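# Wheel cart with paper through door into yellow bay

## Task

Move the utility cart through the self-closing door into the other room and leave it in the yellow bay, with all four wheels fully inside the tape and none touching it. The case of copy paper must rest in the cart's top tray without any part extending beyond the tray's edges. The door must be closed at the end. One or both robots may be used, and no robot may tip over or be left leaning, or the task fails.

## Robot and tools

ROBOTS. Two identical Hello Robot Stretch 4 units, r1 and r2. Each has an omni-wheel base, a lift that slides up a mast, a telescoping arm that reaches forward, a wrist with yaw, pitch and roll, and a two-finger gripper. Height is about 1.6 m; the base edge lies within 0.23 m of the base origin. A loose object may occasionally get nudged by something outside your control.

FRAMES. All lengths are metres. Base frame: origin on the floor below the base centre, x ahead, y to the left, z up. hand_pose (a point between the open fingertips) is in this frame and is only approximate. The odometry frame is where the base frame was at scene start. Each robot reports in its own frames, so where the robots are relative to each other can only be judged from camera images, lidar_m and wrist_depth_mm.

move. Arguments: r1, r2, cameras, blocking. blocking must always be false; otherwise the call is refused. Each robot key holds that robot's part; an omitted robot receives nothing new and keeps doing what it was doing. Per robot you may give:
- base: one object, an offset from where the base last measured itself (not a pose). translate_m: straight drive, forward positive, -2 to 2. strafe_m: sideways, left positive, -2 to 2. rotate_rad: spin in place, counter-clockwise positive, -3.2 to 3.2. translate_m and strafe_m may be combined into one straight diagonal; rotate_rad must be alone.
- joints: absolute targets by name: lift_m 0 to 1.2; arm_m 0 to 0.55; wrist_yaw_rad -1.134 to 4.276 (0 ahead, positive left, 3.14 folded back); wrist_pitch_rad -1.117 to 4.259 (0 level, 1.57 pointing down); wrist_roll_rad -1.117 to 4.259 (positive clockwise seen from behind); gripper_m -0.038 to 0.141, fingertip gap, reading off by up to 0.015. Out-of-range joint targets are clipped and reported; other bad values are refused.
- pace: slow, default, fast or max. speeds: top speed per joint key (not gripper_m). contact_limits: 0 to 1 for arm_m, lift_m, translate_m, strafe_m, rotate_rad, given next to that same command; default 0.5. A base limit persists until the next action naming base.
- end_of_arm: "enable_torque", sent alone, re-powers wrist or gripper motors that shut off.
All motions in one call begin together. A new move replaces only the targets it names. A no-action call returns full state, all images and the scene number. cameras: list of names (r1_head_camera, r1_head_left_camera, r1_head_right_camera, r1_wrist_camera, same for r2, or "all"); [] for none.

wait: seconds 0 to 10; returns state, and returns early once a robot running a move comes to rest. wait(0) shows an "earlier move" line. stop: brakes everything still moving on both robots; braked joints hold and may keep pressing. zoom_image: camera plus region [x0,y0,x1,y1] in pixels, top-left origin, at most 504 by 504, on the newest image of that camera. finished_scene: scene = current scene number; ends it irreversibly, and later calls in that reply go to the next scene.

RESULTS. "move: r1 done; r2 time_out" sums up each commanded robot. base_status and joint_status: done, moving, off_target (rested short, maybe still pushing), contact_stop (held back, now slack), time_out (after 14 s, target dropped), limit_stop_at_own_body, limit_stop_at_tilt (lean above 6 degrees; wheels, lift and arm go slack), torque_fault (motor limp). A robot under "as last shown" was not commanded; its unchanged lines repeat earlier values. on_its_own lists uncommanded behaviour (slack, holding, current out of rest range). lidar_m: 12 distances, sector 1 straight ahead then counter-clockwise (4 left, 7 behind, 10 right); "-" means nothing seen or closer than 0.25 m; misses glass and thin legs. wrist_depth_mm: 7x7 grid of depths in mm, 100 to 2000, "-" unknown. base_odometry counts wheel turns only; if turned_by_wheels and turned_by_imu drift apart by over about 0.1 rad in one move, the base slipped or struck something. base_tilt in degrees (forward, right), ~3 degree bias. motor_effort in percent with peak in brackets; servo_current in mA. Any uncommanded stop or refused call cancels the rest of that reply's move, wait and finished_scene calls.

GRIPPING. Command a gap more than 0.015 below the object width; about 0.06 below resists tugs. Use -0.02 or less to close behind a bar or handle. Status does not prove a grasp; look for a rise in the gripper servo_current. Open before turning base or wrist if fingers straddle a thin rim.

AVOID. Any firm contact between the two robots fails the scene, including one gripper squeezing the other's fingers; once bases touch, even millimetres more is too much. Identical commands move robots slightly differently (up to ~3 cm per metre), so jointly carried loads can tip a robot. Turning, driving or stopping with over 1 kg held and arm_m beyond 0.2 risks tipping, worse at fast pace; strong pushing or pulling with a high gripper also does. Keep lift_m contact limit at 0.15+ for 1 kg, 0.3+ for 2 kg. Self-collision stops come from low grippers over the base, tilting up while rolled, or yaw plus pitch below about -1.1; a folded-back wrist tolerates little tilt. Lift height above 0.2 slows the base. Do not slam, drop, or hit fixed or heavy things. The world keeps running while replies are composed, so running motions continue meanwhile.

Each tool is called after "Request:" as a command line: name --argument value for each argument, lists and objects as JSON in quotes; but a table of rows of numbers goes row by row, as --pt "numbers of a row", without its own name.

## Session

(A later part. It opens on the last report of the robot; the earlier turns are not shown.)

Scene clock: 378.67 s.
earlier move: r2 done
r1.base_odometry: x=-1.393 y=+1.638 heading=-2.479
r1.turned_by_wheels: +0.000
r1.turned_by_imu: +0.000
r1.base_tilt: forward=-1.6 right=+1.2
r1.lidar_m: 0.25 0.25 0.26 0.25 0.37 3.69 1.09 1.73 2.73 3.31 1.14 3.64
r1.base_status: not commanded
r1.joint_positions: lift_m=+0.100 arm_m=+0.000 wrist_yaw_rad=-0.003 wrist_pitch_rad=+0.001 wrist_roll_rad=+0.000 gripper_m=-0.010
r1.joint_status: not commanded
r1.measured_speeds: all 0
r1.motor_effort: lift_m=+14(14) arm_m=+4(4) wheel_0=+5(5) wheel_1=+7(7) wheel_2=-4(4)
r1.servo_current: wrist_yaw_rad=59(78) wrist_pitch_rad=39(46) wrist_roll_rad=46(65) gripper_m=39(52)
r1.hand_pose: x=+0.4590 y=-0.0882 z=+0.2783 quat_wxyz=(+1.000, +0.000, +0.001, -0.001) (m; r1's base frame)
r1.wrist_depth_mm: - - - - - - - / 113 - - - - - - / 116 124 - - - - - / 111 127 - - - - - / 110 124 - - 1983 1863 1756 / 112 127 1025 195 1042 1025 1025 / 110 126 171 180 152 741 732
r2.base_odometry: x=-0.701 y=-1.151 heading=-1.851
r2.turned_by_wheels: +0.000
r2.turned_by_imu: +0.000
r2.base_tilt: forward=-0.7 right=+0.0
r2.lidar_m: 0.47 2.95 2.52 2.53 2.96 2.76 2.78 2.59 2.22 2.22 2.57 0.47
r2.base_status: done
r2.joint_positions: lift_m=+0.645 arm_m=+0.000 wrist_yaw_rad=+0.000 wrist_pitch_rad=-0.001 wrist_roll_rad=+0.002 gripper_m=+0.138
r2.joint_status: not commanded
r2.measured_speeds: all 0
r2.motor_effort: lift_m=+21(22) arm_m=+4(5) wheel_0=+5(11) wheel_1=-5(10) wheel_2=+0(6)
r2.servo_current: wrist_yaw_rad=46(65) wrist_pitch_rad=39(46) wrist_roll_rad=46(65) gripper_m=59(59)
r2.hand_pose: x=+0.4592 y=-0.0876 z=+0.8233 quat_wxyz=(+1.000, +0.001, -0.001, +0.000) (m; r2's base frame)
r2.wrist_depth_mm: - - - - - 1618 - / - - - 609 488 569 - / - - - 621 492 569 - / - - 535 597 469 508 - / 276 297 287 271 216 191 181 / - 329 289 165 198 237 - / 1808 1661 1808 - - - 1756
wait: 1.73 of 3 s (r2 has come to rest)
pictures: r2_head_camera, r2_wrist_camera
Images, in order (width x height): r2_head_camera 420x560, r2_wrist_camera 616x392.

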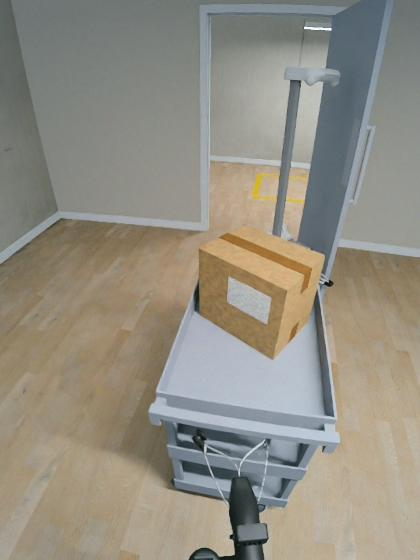

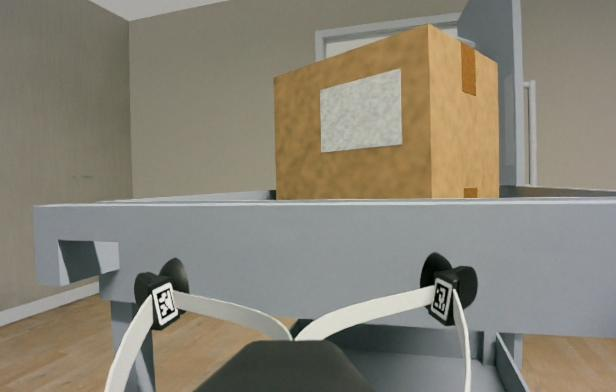

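Request:
move --blocking false --r2 '{"base":{"translate_m":0.35},"pace":"slow"}'

Request:
wait --seconds 5 --cameras '["r2_head_camera","r2_wrist_camera"]'

Scene clock: 383.00 s.
move: r2 moving
r1: as last shown
r1.base_tilt: forward=-1.6 right=+1.3
r1.lidar_m: 0.25 0.25 0.25 0.25 0.35 3.69 1.14 1.73 2.74 3.32 1.16 3.63
r1.servo_current: wrist_yaw_rad=39(59) wrist_pitch_rad=39(46) wrist_roll_rad=59(59) gripper_m=39(52)
r1.wrist_depth_mm: - - - - - - - / 113 - - - - - - / 116 124 - - - - - / 111 127 - - - - - / 110 124 - - 1921 1863 1756 / 112 126 1008 195 1060 1042 991 / 109 126 172 181 152 741 732
r2.base_odometry: x=-0.705 y=-1.163 heading=-1.851
r2.turned_by_wheels: +0.000
r2.turned_by_imu: +0.001
r2.base_tilt: forward=-0.7 right=+0.0
r2.lidar_m: 0.46 2.95 2.54 2.53 2.96 2.76 2.77 2.59 2.20 2.22 2.59 0.44
r2.base_status: translate_m moving
r2.joint_positions: lift_m=+0.645 arm_m=+0.000 wrist_yaw_rad=+0.000 wrist_pitch_rad=-0.001 wrist_roll_rad=+0.002 gripper_m=+0.138
r2.joint_status: not commanded
r2.measured_speeds: translate_m=+0.048 strafe_m=+0.000 rotate_rad=-0.001 lift_m=+0.000 arm_m=+0.000 wrist_yaw_rad=+0.000 wrist_pitch_rad=+0.000 wrist_roll_rad=+0.000
r2.motor_effort: lift_m=+21(21) arm_m=+4(5) wheel_0=+4(10) wheel_1=+5(6) wheel_2=-10(10)
r2.servo_current: wrist_yaw_rad=46(52) wrist_pitch_rad=46(46) wrist_roll_rad=33(52) gripper_m=46(52)
r2.hand_pose: x=+0.4592 y=-0.0876 z=+0.8233 quat_wxyz=(+1.000, +0.001, -0.001, +0.000) (m; r2's base frame)
r2.wrist_depth_mm: - - - - - 1537 - / - - - 609 480 549 - / - - - 603 484 549 - / - - 569 569 462 466 1618 / 262 296 277 258 196 182 172 / - 322 278 260 198 229 - / 1863 1661 1708 - - - 1808
pictures: none

Scene clock: 387.30 s.
earlier move: r2 done
r1.base_odometry: x=-1.393 y=+1.638 heading=-2.479
r1.turned_by_wheels: +0.000
r1.turned_by_imu: +0.000
r1.base_tilt: forward=-1.6 right=+1.3
r1.lidar_m: 0.25 0.25 0.25 0.25 0.40 3.69 1.11 1.73 2.75 1.00 0.81 3.67
r1.base_status: not commanded
r1.joint_positions: lift_m=+0.100 arm_m=+0.000 wrist_yaw_rad=-0.003 wrist_pitch_rad=+0.001 wrist_roll_rad=+0.000 gripper_m=-0.010
r1.joint_status: not commanded
r1.measured_speeds: all 0
r1.motor_effort: lift_m=+14(14) arm_m=+4(4) wheel_0=+5(5) wheel_1=+7(7) wheel_2=-4(4)
r1.servo_current: wrist_yaw_rad=20(72) wrist_pitch_rad=46(52) wrist_roll_rad=52(72) gripper_m=39(52)
r1.hand_pose: x=+0.4590 y=-0.0882 z=+0.2783 quat_wxyz=(+1.000, +0.000, +0.001, -0.001) (m; r1's base frame)
r1.wrist_depth_mm: - - - - - - - / 113 - - - - - - / 116 124 - - - - - / 110 127 - - - - - / 110 124 - - 1983 1863 1808 / 113 127 1008 194 1078 1025 991 / 110 126 171 180 153 741 732
r2.base_odometry: x=-0.798 y=-1.487 heading=-1.851
r2.turned_by_wheels: +0.000
r2.turned_by_imu: +0.000
r2.base_tilt: forward=-0.7 right=+0.1
r2.lidar_m: 0.45 2.88 2.44 2.44 2.85 3.09 3.11 2.67 2.30 2.28 2.65 0.46
r2.base_status: done
r2.joint_positions: lift_m=+0.645 arm_m=+0.000 wrist_yaw_rad=-0.006 wrist_pitch_rad=-0.001 wrist_roll_rad=+0.002 gripper_m=+0.138
r2.joint_status: not commanded
r2.measured_speeds: all 0
r2.motor_effort: lift_m=+21(22) arm_m=+4(5) wheel_0=+4(12) wheel_1=+5(8) wheel_2=-7(16)
r2.servo_current: wrist_yaw_rad=52(65) wrist_pitch_rad=39(46) wrist_roll_rad=46(65) gripper_m=59(59)
r2.hand_pose: x=+0.4587 y=-0.0891 z=+0.8232 quat_wxyz=(+1.000, +0.001, -0.001, -0.003) (m; r2's base frame)
r2.wrist_depth_mm: - - - - - - - / - - - 559 488 585 - / - - - 559 488 580 - / - - 615 544 477 184 484 / - 185 185 185 185 185 245 / - 191 216 245 195 246 247 / 1863 1618 1756 - - 831 1618
wait: 4.30 of 5 s (r2 has come to rest)
pictures: r2_head_camera, r2_wrist_camera
Images, in order (width x height): r2_head_camera 420x560, r2_wrist_camera 616x392.

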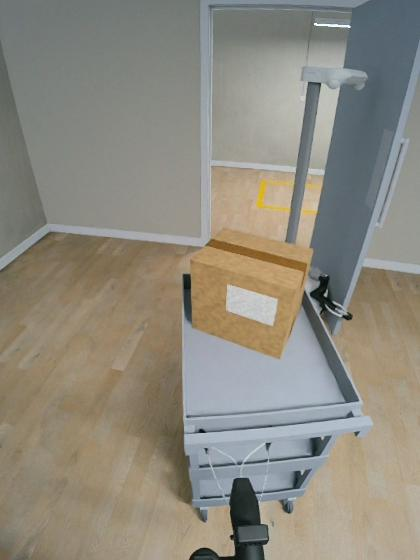

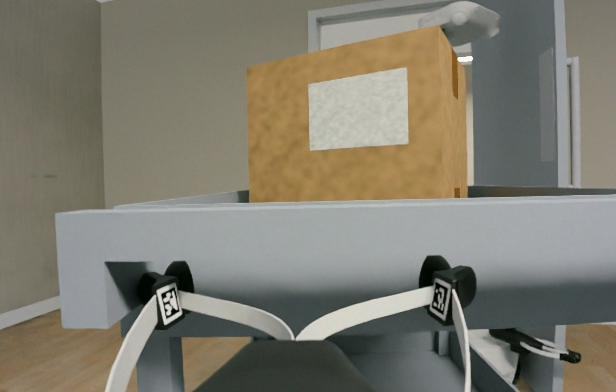

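Request:
move --blocking false --r2 '{"base":{"translate_m":-0.03,"strafe_m":-0.08},"pace":"slow"}'

Request:
wait --seconds 2 --cameras '[]'

Request:
move --blocking false --r2 '{"base":{"translate_m":0.5},"pace":"slow"}'

Request:
wait --seconds 6.5 --cameras '["r2_head_camera","r2_head_left_camera","r1_head_right_camera","r2_wrist_camera"]'

Scene clock: 401.97 s.
move: r2 moving
r1: as last shown
r1.lidar_m: 0.26 0.25 0.25 0.25 0.39 3.67 1.11 1.76 2.74 0.99 0.81 3.65
r1.motor_effort: lift_m=+14(14) arm_m=+4(4) wheel_0=+5(5) wheel_1=+6(7) wheel_2=-4(4)
r1.servo_current: wrist_yaw_rad=52(72) wrist_pitch_rad=39(52) wrist_roll_rad=46(72) gripper_m=39(46)
r1.wrist_depth_mm: - - - - - - - / 113 - - - - - - / 116 124 - - - - - / 110 127 - - - - - / 110 124 - - 1983 1921 1808 / 112 126 1008 195 1060 1025 976 / 109 126 171 180 153 741 741
r2.base_odometry: x=-0.808 y=-1.480 heading=-1.850
r2.turned_by_wheels: +0.001
r2.turned_by_imu: +0.001
r2.base_tilt: forward=-0.7 right=+0.1
r2.lidar_m: 0.44 2.87 2.46 2.45 2.87 3.09 3.09 2.67 2.29 2.29 2.67 0.48
r2.base_status: translate_m moving; strafe_m moving
r2.joint_positions: lift_m=+0.645 arm_m=+0.000 wrist_yaw_rad=-0.003 wrist_pitch_rad=-0.001 wrist_roll_rad=+0.002 gripper_m=+0.138
r2.joint_status: not commanded
r2.measured_speeds: translate_m=-0.018 strafe_m=-0.046 rotate_rad=+0.002 lift_m=+0.000 arm_m=+0.000 wrist_yaw_rad=+0.000 wrist_pitch_rad=+0.000 wrist_roll_rad=+0.000
r2.motor_effort: lift_m=+22(22) arm_m=+4(5) wheel_0=+6(8) wheel_1=-8(9) wheel_2=+7(7)
r2.servo_current: wrist_yaw_rad=52(59) wrist_pitch_rad=39(46) wrist_roll_rad=46(52) gripper_m=46(52)
r2.hand_pose: x=+0.4590 y=-0.0883 z=+0.8232 quat_wxyz=(+1.000, +0.001, -0.001, -0.002) (m; r2's base frame)
r2.wrist_depth_mm: - - - - - - - / - - - 554 484 627 - / - - - 554 488 609 - / - - 615 544 477 512 473 / - 188 189 188 213 188 248 / - 196 249 250 198 249 249 / 1863 274 1921 - - 1430 1576
pictures: none

Scene clock: 403.60 s.
earlier move: r2 done
r1.base_odometry: x=-1.393 y=+1.638 heading=-2.479
r1.turned_by_wheels: +0.000
r1.turned_by_imu: +0.000
r1.base_tilt: forward=-1.6 right=+1.3
r1.lidar_m: 0.25 0.25 0.25 0.25 0.39 3.69 1.11 1.74 2.75 0.98 0.78 3.65
r1.base_status: not commanded
r1.joint_positions: lift_m=+0.100 arm_m=+0.000 wrist_yaw_rad=-0.003 wrist_pitch_rad=+0.001 wrist_roll_rad=+0.000 gripper_m=-0.010
r1.joint_status: not commanded
r1.measured_speeds: all 0
r1.motor_effort: lift_m=+14(14) arm_m=+4(4) wheel_0=+5(5) wheel_1=+7(7) wheel_2=-4(4)
r1.servo_current: wrist_yaw_rad=46(72) wrist_pitch_rad=46(52) wrist_roll_rad=65(72) gripper_m=39(52)
r1.hand_pose: x=+0.4590 y=-0.0882 z=+0.2783 quat_wxyz=(+1.000, +0.000, +0.001, -0.001) (m; r1's base frame)
r1.wrist_depth_mm: - - - - - - - / 113 - - - - - - / 116 124 - - - - - / 111 127 - - - - - / 110 124 - - 1983 1863 1808 / 112 126 1025 193 1042 1042 1008 / 110 126 171 180 153 750 732
r2.base_odometry: x=-0.867 y=-1.436 heading=-1.851
r2.turned_by_wheels: +0.000
r2.turned_by_imu: +0.000
r2.base_tilt: forward=-0.7 right=+0.1
r2.lidar_m: 0.43 2.96 2.53 2.53 2.91 3.09 3.07 2.60 2.20 2.20 2.56 0.51
r2.base_status: done
r2.joint_positions: lift_m=+0.645 arm_m=+0.000 wrist_yaw_rad=-0.003 wrist_pitch_rad=-0.001 wrist_roll_rad=+0.002 gripper_m=+0.138
r2.joint_status: not commanded
r2.measured_speeds: all 0
r2.motor_effort: lift_m=+21(22) arm_m=+5(5) wheel_0=+3(10) wheel_1=-6(9) wheel_2=+6(8)
r2.servo_current: wrist_yaw_rad=33(59) wrist_pitch_rad=39(46) wrist_roll_rad=46(59) gripper_m=52(59)
r2.hand_pose: x=+0.4590 y=-0.0883 z=+0.8232 quat_wxyz=(+1.000, +0.001, -0.001, -0.001) (m; r2's base frame)
r2.wrist_depth_mm: - - - - - - - / - - - 539 554 - - / - - 627 544 554 - - / - - 603 535 508 215 274 / 221 276 276 276 276 277 277 / 279 194 198 165 213 208 - / 1756 1661 1756 - - 1430 1576
wait: 1.63 of 2 s (r2 has come to rest)
pictures: none
No camera images: "cameras" was empty.

Scene clock: 404.10 s.
move: r2 moving
r1: as last shown
r1.lidar_m: 0.25 0.25 0.25 0.25 0.39 3.70 1.12 1.74 2.73 0.97 0.83 3.64
r1.motor_effort: lift_m=+14(14) arm_m=+4(4) wheel_0=+4(5) wheel_1=+7(7) wheel_2=-4(4)
r1.servo_current: wrist_yaw_rad=52(65) wrist_pitch_rad=39(46) wrist_roll_rad=72(72) gripper_m=39(46)
r1.wrist_depth_mm: - - - - - - - / 113 - - - - - - / 116 124 - - - - - / 110 127 - - - - - / 110 124 - - 1983 1863 1808 / 112 127 1008 194 1060 1042 1008 / 109 126 171 180 153 750 723
r2.base_odometry: x=-0.870 y=-1.448 heading=-1.850
r2.turned_by_wheels: +0.000
r2.turned_by_imu: +0.000
r2.base_tilt: forward=-0.7 right=+0.1
r2.lidar_m: 0.40 2.96 2.53 2.52 2.92 3.11 3.11 2.55 2.21 2.23 2.55 0.52
r2.base_status: translate_m moving
r2.joint_positions: lift_m=+0.645 arm_m=+0.000 wrist_yaw_rad=-0.003 wrist_pitch_rad=-0.001 wrist_roll_rad=+0.002 gripper_m=+0.138
r2.joint_status: not commanded
r2.measured_speeds: translate_m=+0.049 strafe_m=+0.000 rotate_rad=+0.002 lift_m=+0.000 arm_m=+0.000 wrist_yaw_rad=+0.000 wrist_pitch_rad=+0.000 wrist_roll_rad=+0.000
r2.motor_effort: lift_m=+21(21) arm_m=+4(5) wheel_0=+4(10) wheel_1=+6(6) wheel_2=-10(11)
r2.servo_current: wrist_yaw_rad=59(65) wrist_pitch_rad=39(46) wrist_roll_rad=39(52) gripper_m=52(52)
r2.hand_pose: x=+0.4590 y=-0.0883 z=+0.8232 quat_wxyz=(+1.000, +0.001, -0.001, -0.001) (m; r2's base frame)
r2.wrist_depth_mm: - - - - - - - / - - 634 530 539 - - / - - 627 535 535 - - / - - 585 517 488 265 263 / 205 206 205 264 217 220 264 / 266 201 216 265 198 207 - / 1618 1618 1756 - - 1397 1537
pictures: none

Scene clock: 409.90 s.
earlier move: r2 done
r1.base_odometry: x=-1.393 y=+1.638 heading=-2.479
r1.turned_by_wheels: +0.000
r1.turned_by_imu: +0.000
r1.base_tilt: forward=-1.6 right=+1.3
r1.lidar_m: 0.25 0.25 0.25 0.25 0.38 3.67 1.11 1.73 0.88 0.51 0.63 3.65
r1.base_status: not commanded
r1.joint_positions: lift_m=+0.100 arm_m=+0.000 wrist_yaw_rad=-0.003 wrist_pitch_rad=+0.001 wrist_roll_rad=+0.000 gripper_m=-0.010
r1.joint_status: not commanded
r1.measured_speeds: all 0
r1.motor_effort: lift_m=+14(14) arm_m=+4(4) wheel_0=+5(5) wheel_1=+6(7) wheel_2=-4(4)
r1.servo_current: wrist_yaw_rad=39(72) wrist_pitch_rad=33(52) wrist_roll_rad=46(72) gripper_m=39(59)
r1.hand_pose: x=+0.4590 y=-0.0882 z=+0.2783 quat_wxyz=(+1.000, +0.000, +0.001, -0.001) (m; r1's base frame)
r1.wrist_depth_mm: - - - - - - - / 113 - - - - - - / 116 124 - - - - - / 111 127 - - - - - / 110 124 - - 1983 1863 1808 / 112 127 1008 194 1060 1042 991 / 109 126 171 180 153 741 723
r2.base_odometry: x=-1.005 y=-1.917 heading=-1.851
r2.turned_by_wheels: +0.000
r2.turned_by_imu: +0.001
r2.base_tilt: forward=-0.7 right=+0.1
r2.lidar_m: 0.42 0.40 2.40 2.40 2.74 3.57 3.58 2.74 2.32 2.33 2.63 0.47
r2.base_status: done
r2.joint_positions: lift_m=+0.645 arm_m=+0.000 wrist_yaw_rad=-0.002 wrist_pitch_rad=-0.001 wrist_roll_rad=+0.002 gripper_m=+0.138
r2.joint_status: not commanded
r2.measured_speeds: all 0
r2.motor_effort: lift_m=+21(21) arm_m=+4(5) wheel_0=+3(12) wheel_1=+4(10) wheel_2=-7(15)
r2.servo_current: wrist_yaw_rad=46(65) wrist_pitch_rad=39(46) wrist_roll_rad=52(59) gripper_m=59(59)
r2.hand_pose: x=+0.4591 y=-0.0879 z=+0.8233 quat_wxyz=(+1.000, +0.001, -0.001, -0.001) (m; r2's base frame)
r2.wrist_depth_mm: - - - - - 1661 - / - - 544 477 - 1661 - / - - 544 480 - 1708 - / - - 530 473 530 336 - / 183 182 182 182 181 180 180 / 246 202 243 243 198 240 241 / 1808 1756 - - 1808 1160 249
wait: 5.80 of 6.5 s (r2 has come to rest)
pictures: r1_head_right_camera, r2_head_camera, r2_head_left_camera, r2_wrist_camera
Images, in order (width x height): r1_head_right_camera 420x672, r2_head_camera 420x560, r2_head_left_camera 420x672, r2_wrist_camera 616x392.

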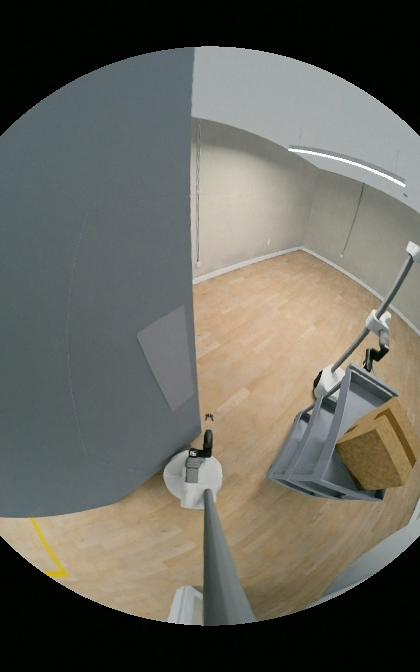

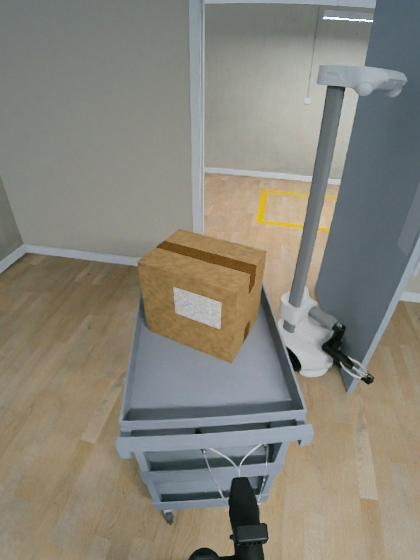

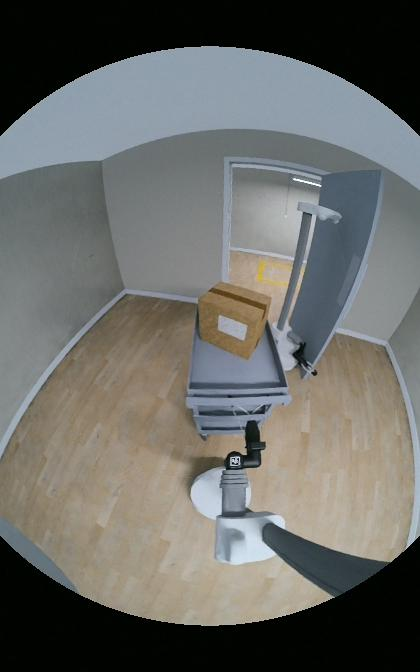

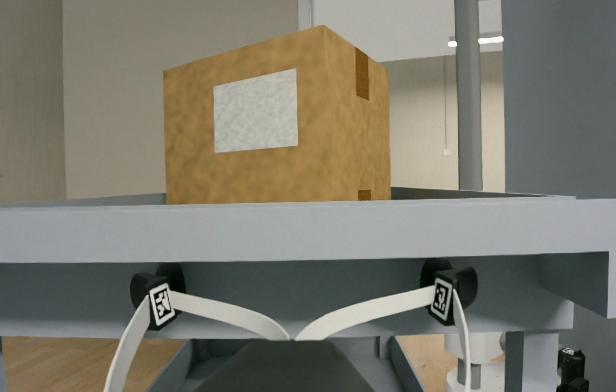

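Request:
move --blocking false --r2 '{"base":{"translate_m":0.38},"pace":"slow"}'

Request:
wait --seconds 5.5 --cameras '["r2_head_camera","r2_head_left_camera","r1_head_right_camera","r2_wrist_camera"]'

Scene clock: 437.33 s.
move: r2 moving
r1: as last shown
r1.lidar_m: 0.25 0.25 0.27 0.25 0.38 3.68 1.13 1.73 0.84 0.49 0.65 3.64
r1.motor_effort: lift_m=+14(14) arm_m=+4(4) wheel_0=+4(5) wheel_1=+7(7) wheel_2=-4(4)
r1.servo_current: wrist_yaw_rad=52(52) wrist_pitch_rad=39(46) wrist_roll_rad=46(72) gripper_m=46(46)
r1.wrist_depth_mm: - - - - - - - / 113 - - - - - - / 116 124 - - - - - / 110 127 - - - - - / 110 124 - - 1983 1921 1756 / 112 126 1025 195 1042 1060 1025 / 109 126 171 180 153 750 732
r2.base_odometry: x=-1.008 y=-1.929 heading=-1.850
r2.turned_by_wheels: +0.000
r2.turned_by_imu: +0.001
r2.base_tilt: forward=-0.7 right=+0.0
r2.lidar_m: 0.40 0.42 2.40 2.40 2.75 3.59 3.61 2.75 2.33 2.35 2.59 0.48
r2.base_status: translate_m moving
r2.joint_positions: lift_m=+0.645 arm_m=+0.000 wrist_yaw_rad=-0.002 wrist_pitch_rad=-0.001 wrist_roll_rad=+0.002 gripper_m=+0.138
r2.joint_status: not commanded
r2.measured_speeds: translate_m=+0.048 strafe_m=+0.000 rotate_rad=+0.000 lift_m=+0.000 arm_m=+0.000 wrist_yaw_rad=+0.000 wrist_pitch_rad=+0.000 wrist_roll_rad=+0.000
r2.motor_effort: lift_m=+21(21) arm_m=+5(5) wheel_0=+3(9) wheel_1=+9(9) wheel_2=-10(12)
r2.servo_current: wrist_yaw_rad=52(52) wrist_pitch_rad=39(46) wrist_roll_rad=39(59) gripper_m=46(52)
r2.hand_pose: x=+0.4591 y=-0.0879 z=+0.8233 quat_wxyz=(+1.000, +0.001, -0.001, -0.001) (m; r2's base frame)
r2.wrist_depth_mm: - - - - - 1708 - / - - 544 477 - 1756 - / - - 549 480 - - - / - - 525 469 544 359 - / 183 182 181 181 180 180 179 / 244 201 244 242 198 240 239 / 1863 1756 - - 1808 1182 247
pictures: none

Scene clock: 441.90 s.
earlier move: r2 done
r1.base_odometry: x=-1.393 y=+1.638 heading=-2.479
r1.turned_by_wheels: +0.000
r1.turned_by_imu: +0.000
r1.base_tilt: forward=-1.6 right=+1.3
r1.lidar_m: 0.25 0.25 0.26 0.25 0.39 3.68 1.13 0.50 0.48 0.51 0.74 3.65
r1.base_status: not commanded
r1.joint_positions: lift_m=+0.100 arm_m=+0.000 wrist_yaw_rad=-0.003 wrist_pitch_rad=+0.001 wrist_roll_rad=+0.000 gripper_m=-0.010
r1.joint_status: not commanded
r1.measured_speeds: all 0
r1.motor_effort: lift_m=+14(14) arm_m=+4(4) wheel_0=+5(6) wheel_1=+7(7) wheel_2=-4(4)
r1.servo_current: wrist_yaw_rad=39(72) wrist_pitch_rad=39(52) wrist_roll_rad=52(78) gripper_m=39(52)
r1.hand_pose: x=+0.4590 y=-0.0882 z=+0.2783 quat_wxyz=(+1.000, +0.000, +0.001, -0.001) (m; r1's base frame)
r1.wrist_depth_mm: - - - - - - - / 113 - - - - - - / 116 124 - - - - - / 110 127 - - - - - / 110 124 - - 1983 1863 1756 / 112 126 1008 195 1042 1025 1008 / 109 126 171 181 153 741 723
r2.base_odometry: x=-1.109 y=-2.282 heading=-1.850
r2.turned_by_wheels: +0.000
r2.turned_by_imu: +0.001
r2.base_tilt: forward=-0.7 right=+0.0
r2.lidar_m: 0.39 0.40 2.30 2.31 2.67 3.94 3.94 2.83 2.43 2.44 1.00 0.50
r2.base_status: done
r2.joint_positions: lift_m=+0.645 arm_m=+0.000 wrist_yaw_rad=-0.001 wrist_pitch_rad=-0.001 wrist_roll_rad=+0.002 gripper_m=+0.138
r2.joint_status: not commanded
r2.measured_speeds: all 0
r2.motor_effort: lift_m=+21(21) arm_m=+4(5) wheel_0=+6(11) wheel_1=+6(9) wheel_2=-6(12)
r2.servo_current: wrist_yaw_rad=39(65) wrist_pitch_rad=46(52) wrist_roll_rad=59(65) gripper_m=52(59)
r2.hand_pose: x=+0.4591 y=-0.0878 z=+0.8233 quat_wxyz=(+1.000, +0.001, -0.001, -0.001) (m; r2's base frame)
r2.wrist_depth_mm: - - - - - - 715 / - 615 508 512 - - 715 / - 615 508 512 - - 732 / - 585 492 466 580 - 723 / 183 183 183 182 182 182 182 / 245 203 244 243 195 189 182 / 1921 1863 - - 1708 251 -
wait: 4.57 of 5.5 s (r2 has come to rest)
pictures: r1_head_right_camera, r2_head_camera, r2_head_left_camera, r2_wrist_camera
Images, in order (width x height): r1_head_right_camera 420x672, r2_head_camera 420x560, r2_head_left_camera 420x672, r2_wrist_camera 616x392.

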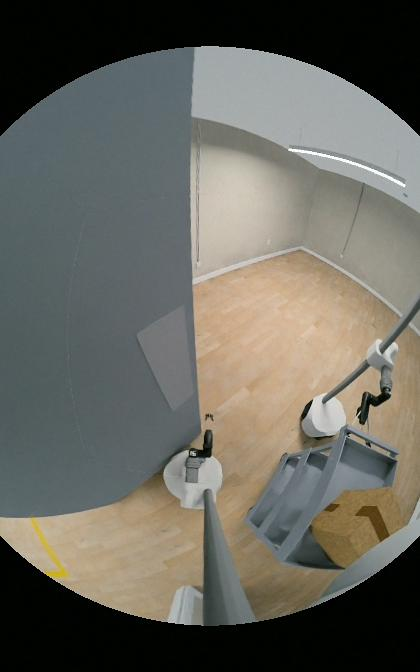

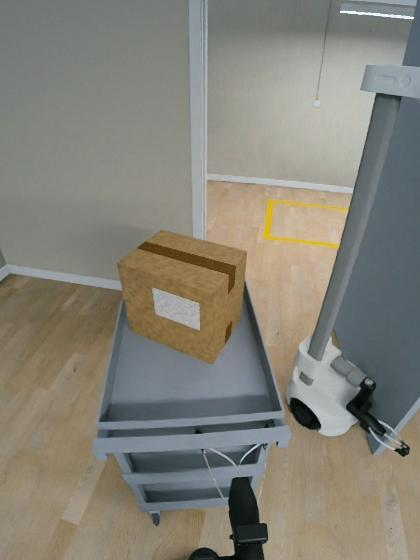

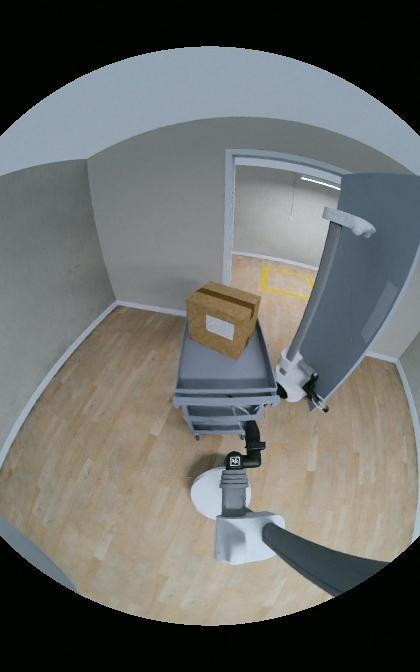

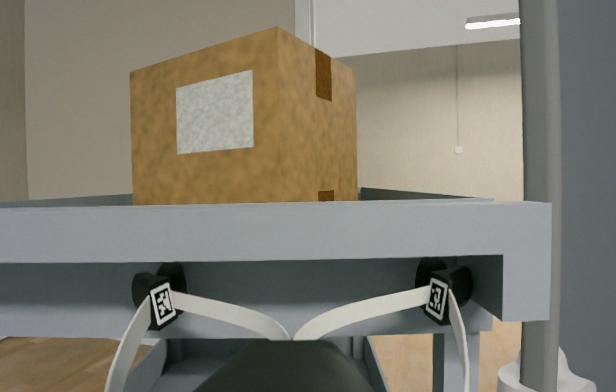

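Request:
move --blocking false --r2 '{"base":{"translate_m":-0.07},"pace":"default"}'

Request:
wait --seconds 1.5 --cameras '[]'

Request:
move --blocking false --r2 '{"base":{"rotate_rad":-0.25},"pace":"default"}'

Request:
wait --seconds 1.5 --cameras '[]'

Request:
move --blocking false --r2 '{"base":{"strafe_m":0.23},"pace":"default"}'

Request:
wait --seconds 2 --cameras '["r2_head_camera","r2_wrist_camera"]'

Scene clock: 449.90 s.
move: r2 moving
r1: as last shown
r1.lidar_m: 0.25 0.25 0.25 0.25 0.37 3.68 1.10 0.54 0.47 0.51 0.74 3.66
r1.motor_effort: lift_m=+14(14) arm_m=+4(4) wheel_0=+5(5) wheel_1=+6(7) wheel_2=-4(4)
r1.servo_current: wrist_yaw_rad=52(59) wrist_pitch_rad=52(52) wrist_roll_rad=52(59) gripper_m=46(46)
r1.wrist_depth_mm: - - - - - - - / 113 - - - - - - / 116 124 - - - - - / 110 127 - - - - - / 110 124 - - 1921 1808 1808 / 112 126 1025 195 1042 1042 1008 / 110 126 171 180 152 750 732
r2.base_odometry: x=-1.101 y=-2.252 heading=-1.850
r2.turned_by_wheels: +0.000
r2.turned_by_imu: +0.001
r2.base_tilt: forward=-0.7 right=+0.1
r2.lidar_m: 0.43 0.42 2.31 2.32 2.68 3.91 3.92 2.85 2.44 2.41 1.03 0.52
r2.base_status: translate_m moving
r2.joint_positions: lift_m=+0.645 arm_m=+0.000 wrist_yaw_rad=-0.001 wrist_pitch_rad=-0.001 wrist_roll_rad=+0.002 gripper_m=+0.138
r2.joint_status: not commanded
r2.measured_speeds: translate_m=-0.122 strafe_m=+0.001 rotate_rad=+0.002 lift_m=+0.000 arm_m=+0.000 wrist_yaw_rad=+0.000 wrist_pitch_rad=+0.000 wrist_roll_rad=+0.000
r2.motor_effort: lift_m=+21(21) arm_m=+4(5) wheel_0=-4(10) wheel_1=-7(8) wheel_2=+11(12)
r2.servo_current: wrist_yaw_rad=39(52) wrist_pitch_rad=46(46) wrist_roll_rad=39(59) gripper_m=52(52)
r2.hand_pose: x=+0.4591 y=-0.0878 z=+0.8233 quat_wxyz=(+1.000, +0.001, -0.001, -0.001) (m; r2's base frame)
r2.wrist_depth_mm: - - - - - - - / - - 539 539 - - 759 / - - 539 535 - - 750 / - 603 517 512 500 - - / 208 208 224 268 217 207 - / 270 271 216 167 196 209 - / 1863 1756 - - 1708 277 -
pictures: none

Scene clock: 450.77 s.
earlier move: r2 done
r1.base_odometry: x=-1.393 y=+1.638 heading=-2.479
r1.turned_by_wheels: +0.000
r1.turned_by_imu: +0.000
r1.base_tilt: forward=-1.6 right=+1.3
r1.lidar_m: 0.25 0.25 0.25 0.25 0.39 3.68 1.12 0.51 0.47 0.52 0.74 3.65
r1.base_status: not commanded
r1.joint_positions: lift_m=+0.100 arm_m=+0.000 wrist_yaw_rad=-0.003 wrist_pitch_rad=+0.001 wrist_roll_rad=+0.000 gripper_m=-0.010
r1.joint_status: not commanded
r1.measured_speeds: all 0
r1.motor_effort: lift_m=+14(14) arm_m=+4(4) wheel_0=+5(5) wheel_1=+7(7) wheel_2=-4(4)
r1.servo_current: wrist_yaw_rad=59(65) wrist_pitch_rad=39(52) wrist_roll_rad=59(59) gripper_m=39(46)
r1.hand_pose: x=+0.4590 y=-0.0882 z=+0.2783 quat_wxyz=(+1.000, +0.000, +0.001, -0.001) (m; r1's base frame)
r1.wrist_depth_mm: - - - - - - - / 113 - - - - - - / 116 124 - - - - - / 110 127 - - - - - / 110 124 - - 1983 1808 1808 / 112 126 1025 195 1042 1042 1008 / 109 126 172 181 152 750 723
r2.base_odometry: x=-1.090 y=-2.215 heading=-1.850
r2.turned_by_wheels: +0.000
r2.turned_by_imu: +0.000
r2.base_tilt: forward=-0.7 right=+0.1
r2.lidar_m: 0.47 0.48 2.31 2.32 2.70 3.89 3.86 2.82 2.43 2.41 1.05 0.56
r2.base_status: done
r2.joint_positions: lift_m=+0.645 arm_m=+0.000 wrist_yaw_rad=-0.001 wrist_pitch_rad=-0.001 wrist_roll_rad=+0.002 gripper_m=+0.138
r2.joint_status: not commanded
r2.measured_speeds: all 0
r2.motor_effort: lift_m=+21(21) arm_m=+4(5) wheel_0=-3(10) wheel_1=-4(8) wheel_2=+3(13)
r2.servo_current: wrist_yaw_rad=33(52) wrist_pitch_rad=39(46) wrist_roll_rad=52(65) gripper_m=46(59)
r2.hand_pose: x=+0.4591 y=-0.0878 z=+0.8233 quat_wxyz=(+1.000, +0.001, -0.001, -0.001) (m; r2's base frame)
r2.wrist_depth_mm: - - - - - - - / - - 580 591 - - - / - - 585 597 - - - / - 654 564 539 314 831 - / 310 312 314 312 314 255 - / - 204 176 160 198 798 - / 1863 1708 - - 324 1708 -
wait: 0.87 of 1.5 s (r2 has come to rest)
pictures: none
No camera images: "cameras" was empty.

Scene clock: 451.27 s.
move: r2 moving
r1: as last shown
r1.lidar_m: 0.26 0.25 0.25 0.25 0.40 3.69 1.13 0.51 0.48 0.51 0.75 3.64
r1.motor_effort: lift_m=+14(14) arm_m=+4(4) wheel_0=+4(5) wheel_1=+6(7) wheel_2=-4(4)
r1.servo_current: wrist_yaw_rad=39(59) wrist_pitch_rad=39(52) wrist_roll_rad=52(65) gripper_m=46(52)
r1.wrist_depth_mm: - - - - - - - / 113 - - - - - - / 116 124 - - - - - / 111 127 - - - - - / 110 124 - - - 1808 1808 / 112 126 1025 195 1042 1042 991 / 109 126 171 181 153 750 732
r2.base_odometry: x=-1.090 y=-2.215 heading=-2.058
r2.turned_by_wheels: -0.207
r2.turned_by_imu: -0.201
r2.base_tilt: forward=-0.7 right=+0.1
r2.lidar_m: 0.44 0.47 2.38 2.33 2.46 3.49 3.94 3.31 2.49 2.42 2.55 1.04
r2.base_status: rotate_rad moving
r2.joint_positions: lift_m=+0.645 arm_m=+0.000 wrist_yaw_rad=-0.001 wrist_pitch_rad=-0.001 wrist_roll_rad=+0.002 gripper_m=+0.138
r2.joint_status: not commanded
r2.measured_speeds: translate_m=+0.001 strafe_m=-0.001 rotate_rad=-0.437 lift_m=+0.000 arm_m=+0.000 wrist_yaw_rad=+0.000 wrist_pitch_rad=+0.000 wrist_roll_rad=+0.000
r2.motor_effort: lift_m=+21(21) arm_m=+4(5) wheel_0=+1(10) wheel_1=+4(10) wheel_2=+3(10)
r2.servo_current: wrist_yaw_rad=52(52) wrist_pitch_rad=39(39) wrist_roll_rad=52(59) gripper_m=52(52)
r2.hand_pose: x=+0.4591 y=-0.0878 z=+0.8233 quat_wxyz=(+1.000, +0.001, -0.001, -0.001) (m; r2's base frame)
r2.wrist_depth_mm: - - - - - - - / 597 554 615 - - - - / 609 554 627 - - - - / 597 539 559 - - - - / 297 309 325 287 - - - / - 187 176 347 917 183 - / - - - - - - -
pictures: none

Scene clock: 451.77 s.
earlier move: r2 done
r1.base_odometry: x=-1.393 y=+1.638 heading=-2.479
r1.turned_by_wheels: +0.000
r1.turned_by_imu: +0.000
r1.base_tilt: forward=-1.6 right=+1.3
r1.lidar_m: 0.25 0.25 0.25 0.25 0.40 3.68 1.13 0.51 0.48 0.51 0.74 3.64
r1.base_status: not commanded
r1.joint_positions: lift_m=+0.100 arm_m=+0.000 wrist_yaw_rad=-0.003 wrist_pitch_rad=+0.001 wrist_roll_rad=+0.000 gripper_m=-0.010
r1.joint_status: not commanded
r1.measured_speeds: all 0
r1.motor_effort: lift_m=+14(14) arm_m=+4(4) wheel_0=+5(5) wheel_1=+6(7) wheel_2=-4(4)
r1.servo_current: wrist_yaw_rad=59(72) wrist_pitch_rad=39(52) wrist_roll_rad=46(65) gripper_m=39(52)
r1.hand_pose: x=+0.4590 y=-0.0882 z=+0.2783 quat_wxyz=(+1.000, +0.000, +0.001, -0.001) (m; r1's base frame)
r1.wrist_depth_mm: - - - - - - - / 113 - - - - - - / 116 124 - - - - - / 110 127 - - - - - / 110 124 - - 1921 1863 1808 / 112 126 1025 195 1042 1042 991 / 110 126 171 181 153 750 732
r2.base_odometry: x=-1.090 y=-2.215 heading=-2.100
r2.turned_by_wheels: -0.042
r2.turned_by_imu: -0.041
r2.base_tilt: forward=-0.7 right=+0.1
r2.lidar_m: 0.46 0.47 2.41 2.33 2.45 3.33 4.00 3.42 2.52 2.40 2.53 1.01
r2.base_status: done
r2.joint_positions: lift_m=+0.645 arm_m=+0.000 wrist_yaw_rad=-0.001 wrist_pitch_rad=-0.001 wrist_roll_rad=+0.002 gripper_m=+0.138
r2.joint_status: not commanded
r2.measured_speeds: all 0
r2.motor_effort: lift_m=+21(21) arm_m=+4(5) wheel_0=+3(10) wheel_1=+3(10) wheel_2=+4(10)
r2.servo_current: wrist_yaw_rad=46(52) wrist_pitch_rad=39(46) wrist_roll_rad=46(59) gripper_m=52(52)
r2.hand_pose: x=+0.4591 y=-0.0878 z=+0.8233 quat_wxyz=(+1.000, +0.001, -0.001, -0.001) (m; r2's base frame)
r2.wrist_depth_mm: - - - - 1576 - - / 569 539 1756 - - - 759 / 580 539 707 - 1618 - - / 569 535 591 - 1618 - - / 296 314 332 303 1576 - - / - 186 191 357 200 - - / - - - - - - -
wait: 0.50 of 1.5 s (r2 has come to rest)
pictures: none
No camera images: "cameras" was empty.

Scene clock: 452.27 s.
move: r2 moving
r1: as last shown
r1.lidar_m: 0.25 0.25 0.27 0.25 0.36 3.68 1.12 0.54 0.49 0.51 0.74 3.64
r1.motor_effort: lift_m=+14(14) arm_m=+4(4) wheel_0=+5(6) wheel_1=+6(7) wheel_2=-4(4)
r1.servo_current: wrist_yaw_rad=39(59) wrist_pitch_rad=46(46) wrist_roll_rad=52(59) gripper_m=39(46)
r1.wrist_depth_mm: - - - - - - - / 113 - - - - - - / 116 124 - - - - - / 110 127 - - - - - / 110 124 - - 1983 1921 1808 / 112 127 1008 195 1060 1042 1008 / 109 126 171 180 152 759 723
r2.base_odometry: x=-1.059 y=-2.233 heading=-2.100
r2.turned_by_wheels: +0.000
r2.turned_by_imu: +0.000
r2.base_tilt: forward=-0.7 right=+0.0
r2.lidar_m: 0.47 0.47 2.39 2.30 2.40 3.28 3.97 3.47 2.54 2.45 2.58 1.04
r2.base_status: strafe_m moving
r2.joint_positions: lift_m=+0.645 arm_m=+0.000 wrist_yaw_rad=-0.001 wrist_pitch_rad=-0.001 wrist_roll_rad=+0.002 gripper_m=+0.138
r2.joint_status: not commanded
r2.measured_speeds: translate_m=+0.001 strafe_m=+0.142 rotate_rad=-0.008 lift_m=+0.000 arm_m=+0.000 wrist_yaw_rad=+0.000 wrist_pitch_rad=+0.000 wrist_roll_rad=+0.000
r2.motor_effort: lift_m=+21(21) arm_m=+5(5) wheel_0=-9(11) wheel_1=+11(12) wheel_2=-1(2)
r2.servo_current: wrist_yaw_rad=39(59) wrist_pitch_rad=39(46) wrist_roll_rad=46(52) gripper_m=46(52)
r2.hand_pose: x=+0.4591 y=-0.0878 z=+0.8233 quat_wxyz=(+1.000, +0.001, -0.001, -0.001) (m; r2's base frame)
r2.wrist_depth_mm: - - - - 946 - - / 580 535 654 - - - - / 580 544 609 - - - - / 574 530 580 - 1537 - - / 290 306 327 291 1537 - - / - 190 176 351 213 - - / - - - - - - -
pictures: none

Scene clock: 453.83 s.
earlier move: r2 done
r1.base_odometry: x=-1.393 y=+1.638 heading=-2.479
r1.turned_by_wheels: +0.000
r1.turned_by_imu: +0.000
r1.base_tilt: forward=-1.6 right=+1.3
r1.lidar_m: 0.25 0.25 0.25 0.25 0.39 3.66 1.12 0.52 0.48 0.51 0.75 3.65
r1.base_status: not commanded
r1.joint_positions: lift_m=+0.100 arm_m=+0.000 wrist_yaw_rad=-0.003 wrist_pitch_rad=+0.001 wrist_roll_rad=+0.000 gripper_m=-0.010
r1.joint_status: not commanded
r1.measured_speeds: all 0
r1.motor_effort: lift_m=+14(14) arm_m=+4(4) wheel_0=+5(6) wheel_1=+7(7) wheel_2=-4(4)
r1.servo_current: wrist_yaw_rad=46(72) wrist_pitch_rad=39(46) wrist_roll_rad=72(72) gripper_m=46(46)
r1.hand_pose: x=+0.4590 y=-0.0882 z=+0.2783 quat_wxyz=(+1.000, +0.000, +0.001, -0.001) (m; r1's base frame)
r1.wrist_depth_mm: - - - - - - - / 113 - - - - - - / 116 124 - - - - - / 111 127 - - - - - / 110 124 - - 1983 1921 1863 / 112 127 1025 195 1078 1042 1008 / 109 126 171 181 152 741 732
r2.base_odometry: x=-0.892 y=-2.331 heading=-2.100
r2.turned_by_wheels: +0.000
r2.turned_by_imu: +0.000
r2.base_tilt: forward=-0.7 right=+0.1
r2.lidar_m: 0.42 0.42 2.14 2.10 2.16 2.98 3.97 3.76 2.77 2.65 1.21 0.55
r2.base_status: done
r2.joint_positions: lift_m=+0.645 arm_m=+0.000 wrist_yaw_rad=-0.001 wrist_pitch_rad=-0.001 wrist_roll_rad=+0.002 gripper_m=+0.138
r2.joint_status: not commanded
r2.measured_speeds: all 0
r2.motor_effort: lift_m=+21(21) arm_m=+4(5) wheel_0=-2(11) wheel_1=+3(13) wheel_2=+0(2)
r2.servo_current: wrist_yaw_rad=33(59) wrist_pitch_rad=46(46) wrist_roll_rad=46(65) gripper_m=46(52)
r2.hand_pose: x=+0.4591 y=-0.0878 z=+0.8233 quat_wxyz=(+1.000, +0.001, -0.001, -0.001) (m; r2's base frame)
r2.wrist_depth_mm: - - - - - - - / - 591 549 525 - - - / - 591 549 525 - 931 - / 247 257 544 521 591 265 274 / 196 206 268 285 304 324 287 / 245 196 197 165 198 343 - / 256 778 - - 1863 917 -
wait: 1.57 of 2 s (r2 has come to rest)
pictures: r2_head_camera, r2_wrist_camera
Images, in order (width x height): r2_head_camera 420x560, r2_wrist_camera 616x392.

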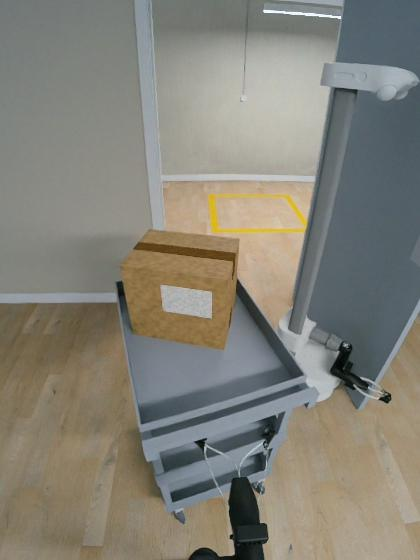

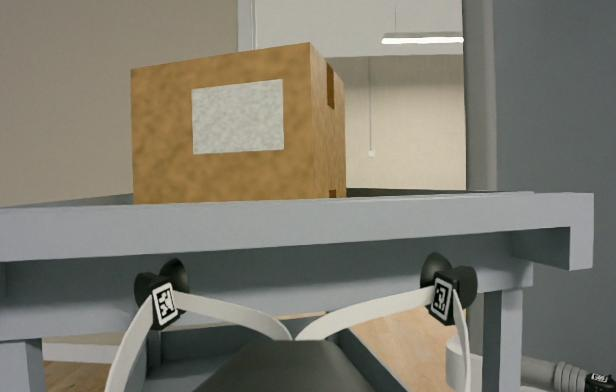

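Request:
move --blocking false --r2 '{"base":{"rotate_rad":-0.13}}'

Request:
wait --seconds 1.5 --cameras '[]'

Request:
move --blocking false --r2 '{"base":{"strafe_m":0.12}}'

Request:
wait --seconds 2 --cameras '[]'

Request:
move --blocking false --r2 '{"base":{"translate_m":0.25},"pace":"slow"}'

Request:
wait --seconds 4 --cameras '["r2_head_camera","r2_wrist_camera","r2_head_left_camera"]'

Scene clock: 464.87 s.
move: r2 moving
r1: as last shown
r1.lidar_m: 0.26 0.25 0.26 0.25 0.39 3.69 1.12 0.51 0.47 0.50 0.77 3.62
r1.motor_effort: lift_m=+14(14) arm_m=+4(4) wheel_0=+5(5) wheel_1=+7(7) wheel_2=-4(4)
r1.servo_current: wrist_yaw_rad=52(59) wrist_pitch_rad=46(46) wrist_roll_rad=39(59) gripper_m=39(46)
r1.wrist_depth_mm: - - - - - - - / 113 - - - - - - / 116 124 - - - - - / 111 127 - - - - - / 110 124 - - 1983 1863 1808 / 112 126 1008 195 1060 1042 1008 / 109 126 171 180 153 750 723
r2.base_odometry: x=-0.892 y=-2.331 heading=-2.229
r2.turned_by_wheels: -0.129
r2.turned_by_imu: -0.125
r2.base_tilt: forward=-0.7 right=+0.0
r2.lidar_m: 0.40 0.41 2.26 2.10 2.14 2.70 3.88 3.93 2.89 2.64 2.70 0.54
r2.base_status: rotate_rad moving
r2.joint_positions: lift_m=+0.645 arm_m=+0.000 wrist_yaw_rad=-0.001 wrist_pitch_rad=-0.001 wrist_roll_rad=+0.002 gripper_m=+0.138
r2.joint_status: not commanded
r2.measured_speeds: translate_m=+0.000 strafe_m=-0.001 rotate_rad=-0.047 lift_m=+0.000 arm_m=+0.000 wrist_yaw_rad=+0.000 wrist_pitch_rad=+0.000 wrist_roll_rad=+0.000
r2.motor_effort: lift_m=+21(21) arm_m=+5(5) wheel_0=+4(8) wheel_1=+2(9) wheel_2=+5(10)
r2.servo_current: wrist_yaw_rad=39(59) wrist_pitch_rad=33(46) wrist_roll_rad=52(59) gripper_m=59(59)
r2.hand_pose: x=+0.4591 y=-0.0878 z=+0.8233 quat_wxyz=(+1.000, +0.001, -0.001, -0.001) (m; r2's base frame)
r2.wrist_depth_mm: - - - - - - - / 564 544 525 - - - 878 / 569 549 530 - - - - / 260 544 530 597 314 315 - / 246 227 291 324 351 319 - / 252 196 197 165 213 - - / - - - - - - -
pictures: none

Scene clock: 465.17 s.
earlier move: r2 done
r1.base_odometry: x=-1.393 y=+1.638 heading=-2.479
r1.turned_by_wheels: +0.000
r1.turned_by_imu: +0.000
r1.base_tilt: forward=-1.6 right=+1.2
r1.lidar_m: 0.25 0.25 0.30 0.25 0.36 3.69 1.12 0.51 0.47 0.50 0.72 3.65
r1.base_status: not commanded
r1.joint_positions: lift_m=+0.100 arm_m=+0.000 wrist_yaw_rad=-0.003 wrist_pitch_rad=+0.001 wrist_roll_rad=+0.000 gripper_m=-0.010
r1.joint_status: not commanded
r1.measured_speeds: all 0
r1.motor_effort: lift_m=+14(14) arm_m=+4(4) wheel_0=+5(5) wheel_1=+7(7) wheel_2=-4(4)
r1.servo_current: wrist_yaw_rad=46(65) wrist_pitch_rad=39(46) wrist_roll_rad=46(59) gripper_m=39(46)
r1.hand_pose: x=+0.4590 y=-0.0882 z=+0.2783 quat_wxyz=(+1.000, +0.000, +0.001, -0.001) (m; r1's base frame)
r1.wrist_depth_mm: - - - - - - - / 113 - - - - - - / 116 124 - - - - - / 110 127 - - - - - / 110 124 - - 1983 1863 1808 / 112 127 1025 195 1060 1042 1025 / 109 126 171 180 153 750 723
r2.base_odometry: x=-0.892 y=-2.331 heading=-2.229
r2.turned_by_wheels: +0.000
r2.turned_by_imu: +0.000
r2.base_tilt: forward=-0.6 right=+0.0
r2.lidar_m: 0.40 0.41 2.26 2.11 2.12 2.71 3.89 3.92 2.85 2.64 2.71 0.53
r2.base_status: done
r2.joint_positions: lift_m=+0.645 arm_m=+0.000 wrist_yaw_rad=-0.001 wrist_pitch_rad=-0.001 wrist_roll_rad=+0.002 gripper_m=+0.138
r2.joint_status: not commanded
r2.measured_speeds: all 0
r2.motor_effort: lift_m=+21(21) arm_m=+5(5) wheel_0=+4(8) wheel_1=+3(9) wheel_2=+6(10)
r2.servo_current: wrist_yaw_rad=46(59) wrist_pitch_rad=39(46) wrist_roll_rad=46(59) gripper_m=46(59)
r2.hand_pose: x=+0.4591 y=-0.0878 z=+0.8233 quat_wxyz=(+1.000, +0.001, -0.001, -0.001) (m; r2's base frame)
r2.wrist_depth_mm: - - - - - - - / 569 544 530 - - - 878 / 569 544 530 - - - - / 260 539 525 597 312 317 - / 247 228 290 324 353 320 - / 252 197 197 166 213 - - / - - - - - - -
wait: 0.30 of 1.5 s (r2 has come to rest)
pictures: none
No camera images: "cameras" was empty.

Scene clock: 465.67 s.
move: r2 moving
r1: as last shown
r1.base_tilt: forward=-1.6 right=+1.3
r1.lidar_m: 0.25 0.25 0.27 0.25 0.35 3.70 1.12 0.53 0.48 0.51 0.72 3.67
r1.motor_effort: lift_m=+14(14) arm_m=+4(4) wheel_0=+4(5) wheel_1=+7(7) wheel_2=-4(4)
r1.servo_current: wrist_yaw_rad=33(72) wrist_pitch_rad=39(46) wrist_roll_rad=52(65) gripper_m=39(46)
r1.wrist_depth_mm: - - - - - - - / 113 - - - - - - / 116 124 - - - - - / 111 127 - - - - - / 110 124 - - 1921 1921 1756 / 112 126 1008 195 1060 1042 1008 / 109 126 171 180 153 750 715
r2.base_odometry: x=-0.863 y=-2.353 heading=-2.228
r2.turned_by_wheels: +0.000
r2.turned_by_imu: +0.000
r2.base_tilt: forward=-0.6 right=+0.0
r2.lidar_m: 0.41 0.38 2.21 2.06 2.11 2.62 3.90 3.91 2.93 2.68 2.72 0.54
r2.base_status: strafe_m moving
r2.joint_positions: lift_m=+0.645 arm_m=+0.000 wrist_yaw_rad=-0.001 wrist_pitch_rad=-0.001 wrist_roll_rad=+0.002 gripper_m=+0.138
r2.joint_status: not commanded
r2.measured_speeds: translate_m=-0.001 strafe_m=+0.140 rotate_rad=+0.007 lift_m=+0.000 arm_m=+0.000 wrist_yaw_rad=+0.000 wrist_pitch_rad=+0.000 wrist_roll_rad=+0.000
r2.motor_effort: lift_m=+21(21) arm_m=+4(5) wheel_0=-11(12) wheel_1=+11(12) wheel_2=+1(4)
r2.servo_current: wrist_yaw_rad=46(59) wrist_pitch_rad=39(46) wrist_roll_rad=52(59) gripper_m=52(52)
r2.hand_pose: x=+0.4591 y=-0.0878 z=+0.8233 quat_wxyz=(+1.000, +0.001, -0.001, -0.001) (m; r2's base frame)
r2.wrist_depth_mm: - - - - - - - / - 544 530 - - - - / - 554 530 - - - - / 402 549 525 621 332 301 - / 198 213 278 309 336 330 - / 244 202 196 165 200 185 - / - - - - - 387 -
pictures: none

Scene clock: 466.73 s.
earlier move: r2 done
r1.base_odometry: x=-1.393 y=+1.638 heading=-2.479
r1.turned_by_wheels: +0.000
r1.turned_by_imu: +0.000
r1.base_tilt: forward=-1.6 right=+1.3
r1.lidar_m: 0.25 0.25 0.26 0.25 0.35 3.69 1.13 0.52 0.48 0.51 0.77 3.66
r1.base_status: not commanded
r1.joint_positions: lift_m=+0.100 arm_m=+0.000 wrist_yaw_rad=-0.003 wrist_pitch_rad=+0.001 wrist_roll_rad=+0.000 gripper_m=-0.010
r1.joint_status: not commanded
r1.measured_speeds: all 0
r1.motor_effort: lift_m=+14(14) arm_m=+4(4) wheel_0=+5(5) wheel_1=+7(7) wheel_2=-4(4)
r1.servo_current: wrist_yaw_rad=52(72) wrist_pitch_rad=46(46) wrist_roll_rad=52(65) gripper_m=39(46)
r1.hand_pose: x=+0.4590 y=-0.0882 z=+0.2783 quat_wxyz=(+1.000, +0.000, +0.001, -0.001) (m; r1's base frame)
r1.wrist_depth_mm: - - - - - - - / 113 - - - - - - / 115 124 - - - - - / 111 127 - - - - - / 110 124 - - 1921 1921 1756 / 112 127 1042 194 1060 1025 1008 / 109 126 171 180 152 750 732
r2.base_odometry: x=-0.797 y=-2.404 heading=-2.229
r2.turned_by_wheels: +0.000
r2.turned_by_imu: +0.000
r2.base_tilt: forward=-0.7 right=+0.1
r2.lidar_m: 0.40 0.72 2.16 1.97 2.02 2.53 3.88 3.91 2.97 2.78 2.79 0.56
r2.base_status: done
r2.joint_positions: lift_m=+0.645 arm_m=+0.000 wrist_yaw_rad=-0.001 wrist_pitch_rad=-0.001 wrist_roll_rad=+0.002 gripper_m=+0.138
r2.joint_status: not commanded
r2.measured_speeds: all 0
r2.motor_effort: lift_m=+21(21) arm_m=+5(5) wheel_0=-2(13) wheel_1=+2(12) wheel_2=+0(4)
r2.servo_current: wrist_yaw_rad=52(59) wrist_pitch_rad=39(46) wrist_roll_rad=46(59) gripper_m=52(52)
r2.hand_pose: x=+0.4591 y=-0.0878 z=+0.8233 quat_wxyz=(+1.000, +0.001, -0.001, -0.001) (m; r2's base frame)
r2.wrist_depth_mm: - - - - - - - / - 559 544 525 - 976 - / - 564 544 530 - 976 - / 172 549 544 525 319 276 297 / 169 183 204 274 303 343 353 / 182 228 198 166 198 377 - / 225 - - - 1863 931 -
wait: 1.07 of 2 s (r2 has come to rest)
pictures: none
No camera images: "cameras" was empty.

Scene clock: 467.23 s.
move: r2 moving
r1: as last shown
r1.lidar_m: 0.25 0.25 0.25 0.25 0.37 3.69 1.12 0.51 0.47 0.51 1.23 3.63
r1.servo_current: wrist_yaw_rad=65(65) wrist_pitch_rad=39(46) wrist_roll_rad=59(65) gripper_m=39(46)
r1.wrist_depth_mm: - - - - - - - / 113 - - - - - - / 116 124 - - - - - / 111 127 - - - - - / 110 124 - - 1983 1863 1808 / 112 127 1008 195 1042 1042 1008 / 109 126 171 180 152 741 715
r2.base_odometry: x=-0.804 y=-2.414 heading=-2.228
r2.turned_by_wheels: +0.000
r2.turned_by_imu: +0.000
r2.base_tilt: forward=-0.7 right=+0.1
r2.lidar_m: 0.39 0.65 2.14 1.99 2.02 2.50 3.91 3.94 2.99 2.75 1.27 0.56
r2.base_status: translate_m moving
r2.joint_positions: lift_m=+0.645 arm_m=+0.000 wrist_yaw_rad=-0.001 wrist_pitch_rad=-0.001 wrist_roll_rad=+0.002 gripper_m=+0.138
r2.joint_status: not commanded
r2.measured_speeds: translate_m=+0.049 strafe_m=+0.000 rotate_rad=+0.003 lift_m=+0.000 arm_m=+0.000 wrist_yaw_rad=+0.000 wrist_pitch_rad=+0.000 wrist_roll_rad=+0.000
r2.motor_effort: lift_m=+21(21) arm_m=+4(5) wheel_0=+6(9) wheel_1=+6(7) wheel_2=-10(11)
r2.servo_current: wrist_yaw_rad=46(59) wrist_pitch_rad=39(46) wrist_roll_rad=52(59) gripper_m=52(52)
r2.hand_pose: x=+0.4591 y=-0.0878 z=+0.8233 quat_wxyz=(+1.000, +0.001, -0.001, -0.001) (m; r2's base frame)
r2.wrist_depth_mm: - - - - - - - / - 559 539 521 - 946 - / - 559 544 530 - 946 - / 173 554 535 530 325 276 298 / 169 183 203 274 303 342 347 / 200 204 252 165 197 382 - / 226 - - - 1808 - -
pictures: none

Scene clock: 470.53 s.
earlier move: r2 done
r1.base_odometry: x=-1.393 y=+1.638 heading=-2.479
r1.turned_by_wheels: +0.000
r1.turned_by_imu: +0.000
r1.base_tilt: forward=-1.6 right=+1.3
r1.lidar_m: 0.25 0.25 0.26 0.25 0.38 3.69 1.12 0.51 0.50 0.52 5.06 3.63
r1.base_status: not commanded
r1.joint_positions: lift_m=+0.100 arm_m=+0.000 wrist_yaw_rad=-0.003 wrist_pitch_rad=+0.001 wrist_roll_rad=+0.000 gripper_m=-0.010
r1.joint_status: not commanded
r1.measured_speeds: all 0
r1.motor_effort: lift_m=+14(14) arm_m=+4(4) wheel_0=+5(5) wheel_1=+6(7) wheel_2=-4(4)
r1.servo_current: wrist_yaw_rad=52(72) wrist_pitch_rad=46(52) wrist_roll_rad=59(72) gripper_m=46(52)
r1.hand_pose: x=+0.4590 y=-0.0882 z=+0.2783 quat_wxyz=(+1.000, +0.000, +0.001, -0.001) (m; r1's base frame)
r1.wrist_depth_mm: - - - - - - - / 113 - - - - - - / 116 124 - - - - - / 110 127 - - - - - / 110 124 - - - 1863 1808 / 112 127 1025 194 1060 1060 991 / 109 126 171 180 153 750 715
r2.base_odometry: x=-0.949 y=-2.602 heading=-2.228
r2.turned_by_wheels: +0.000
r2.turned_by_imu: +0.001
r2.base_tilt: forward=-0.7 right=+0.1
r2.lidar_m: 0.35 0.35 2.17 2.00 2.05 2.57 4.18 4.17 2.99 2.73 1.06 0.56
r2.base_status: done
r2.joint_positions: lift_m=+0.645 arm_m=+0.000 wrist_yaw_rad=-0.001 wrist_pitch_rad=-0.001 wrist_roll_rad=+0.002 gripper_m=+0.138
r2.joint_status: not commanded
r2.measured_speeds: all 0
r2.motor_effort: lift_m=+21(21) arm_m=+4(5) wheel_0=+4(10) wheel_1=+5(9) wheel_2=-5(13)
r2.servo_current: wrist_yaw_rad=46(65) wrist_pitch_rad=46(46) wrist_roll_rad=52(59) gripper_m=46(59)
r2.hand_pose: x=+0.4591 y=-0.0878 z=+0.8233 quat_wxyz=(+1.000, +0.001, -0.001, -0.001) (m; r2's base frame)
r2.wrist_depth_mm: - - 1464 - - 723 - / 517 500 480 - - 732 - / 517 500 484 - - 741 - / 517 500 480 647 430 277 - / 169 185 204 274 303 276 - / 220 229 197 271 200 207 - / - - - - 338 750 -
wait: 3.30 of 4 s (r2 has come to rest)
pictures: r2_head_camera, r2_head_left_camera, r2_wrist_camera
Images, in order (width x height): r2_head_camera 420x560, r2_head_left_camera 420x672, r2_wrist_camera 616x392.

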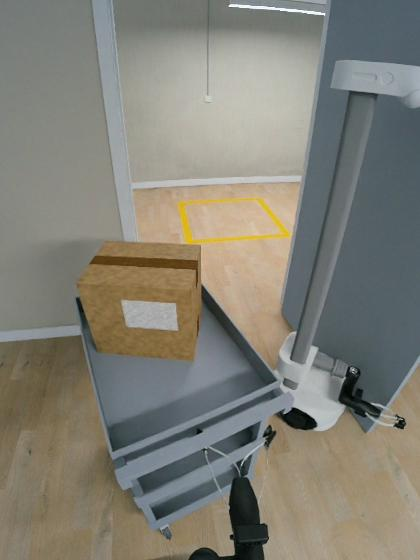

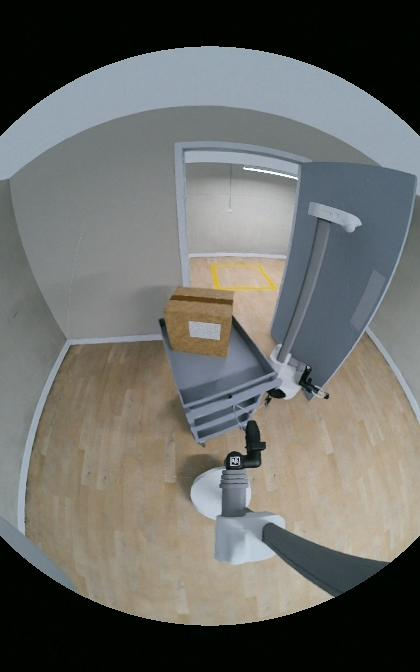

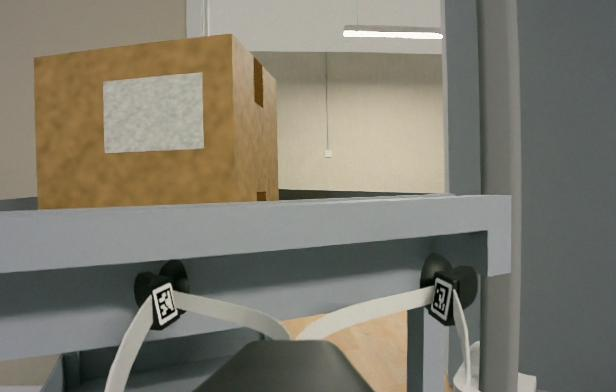

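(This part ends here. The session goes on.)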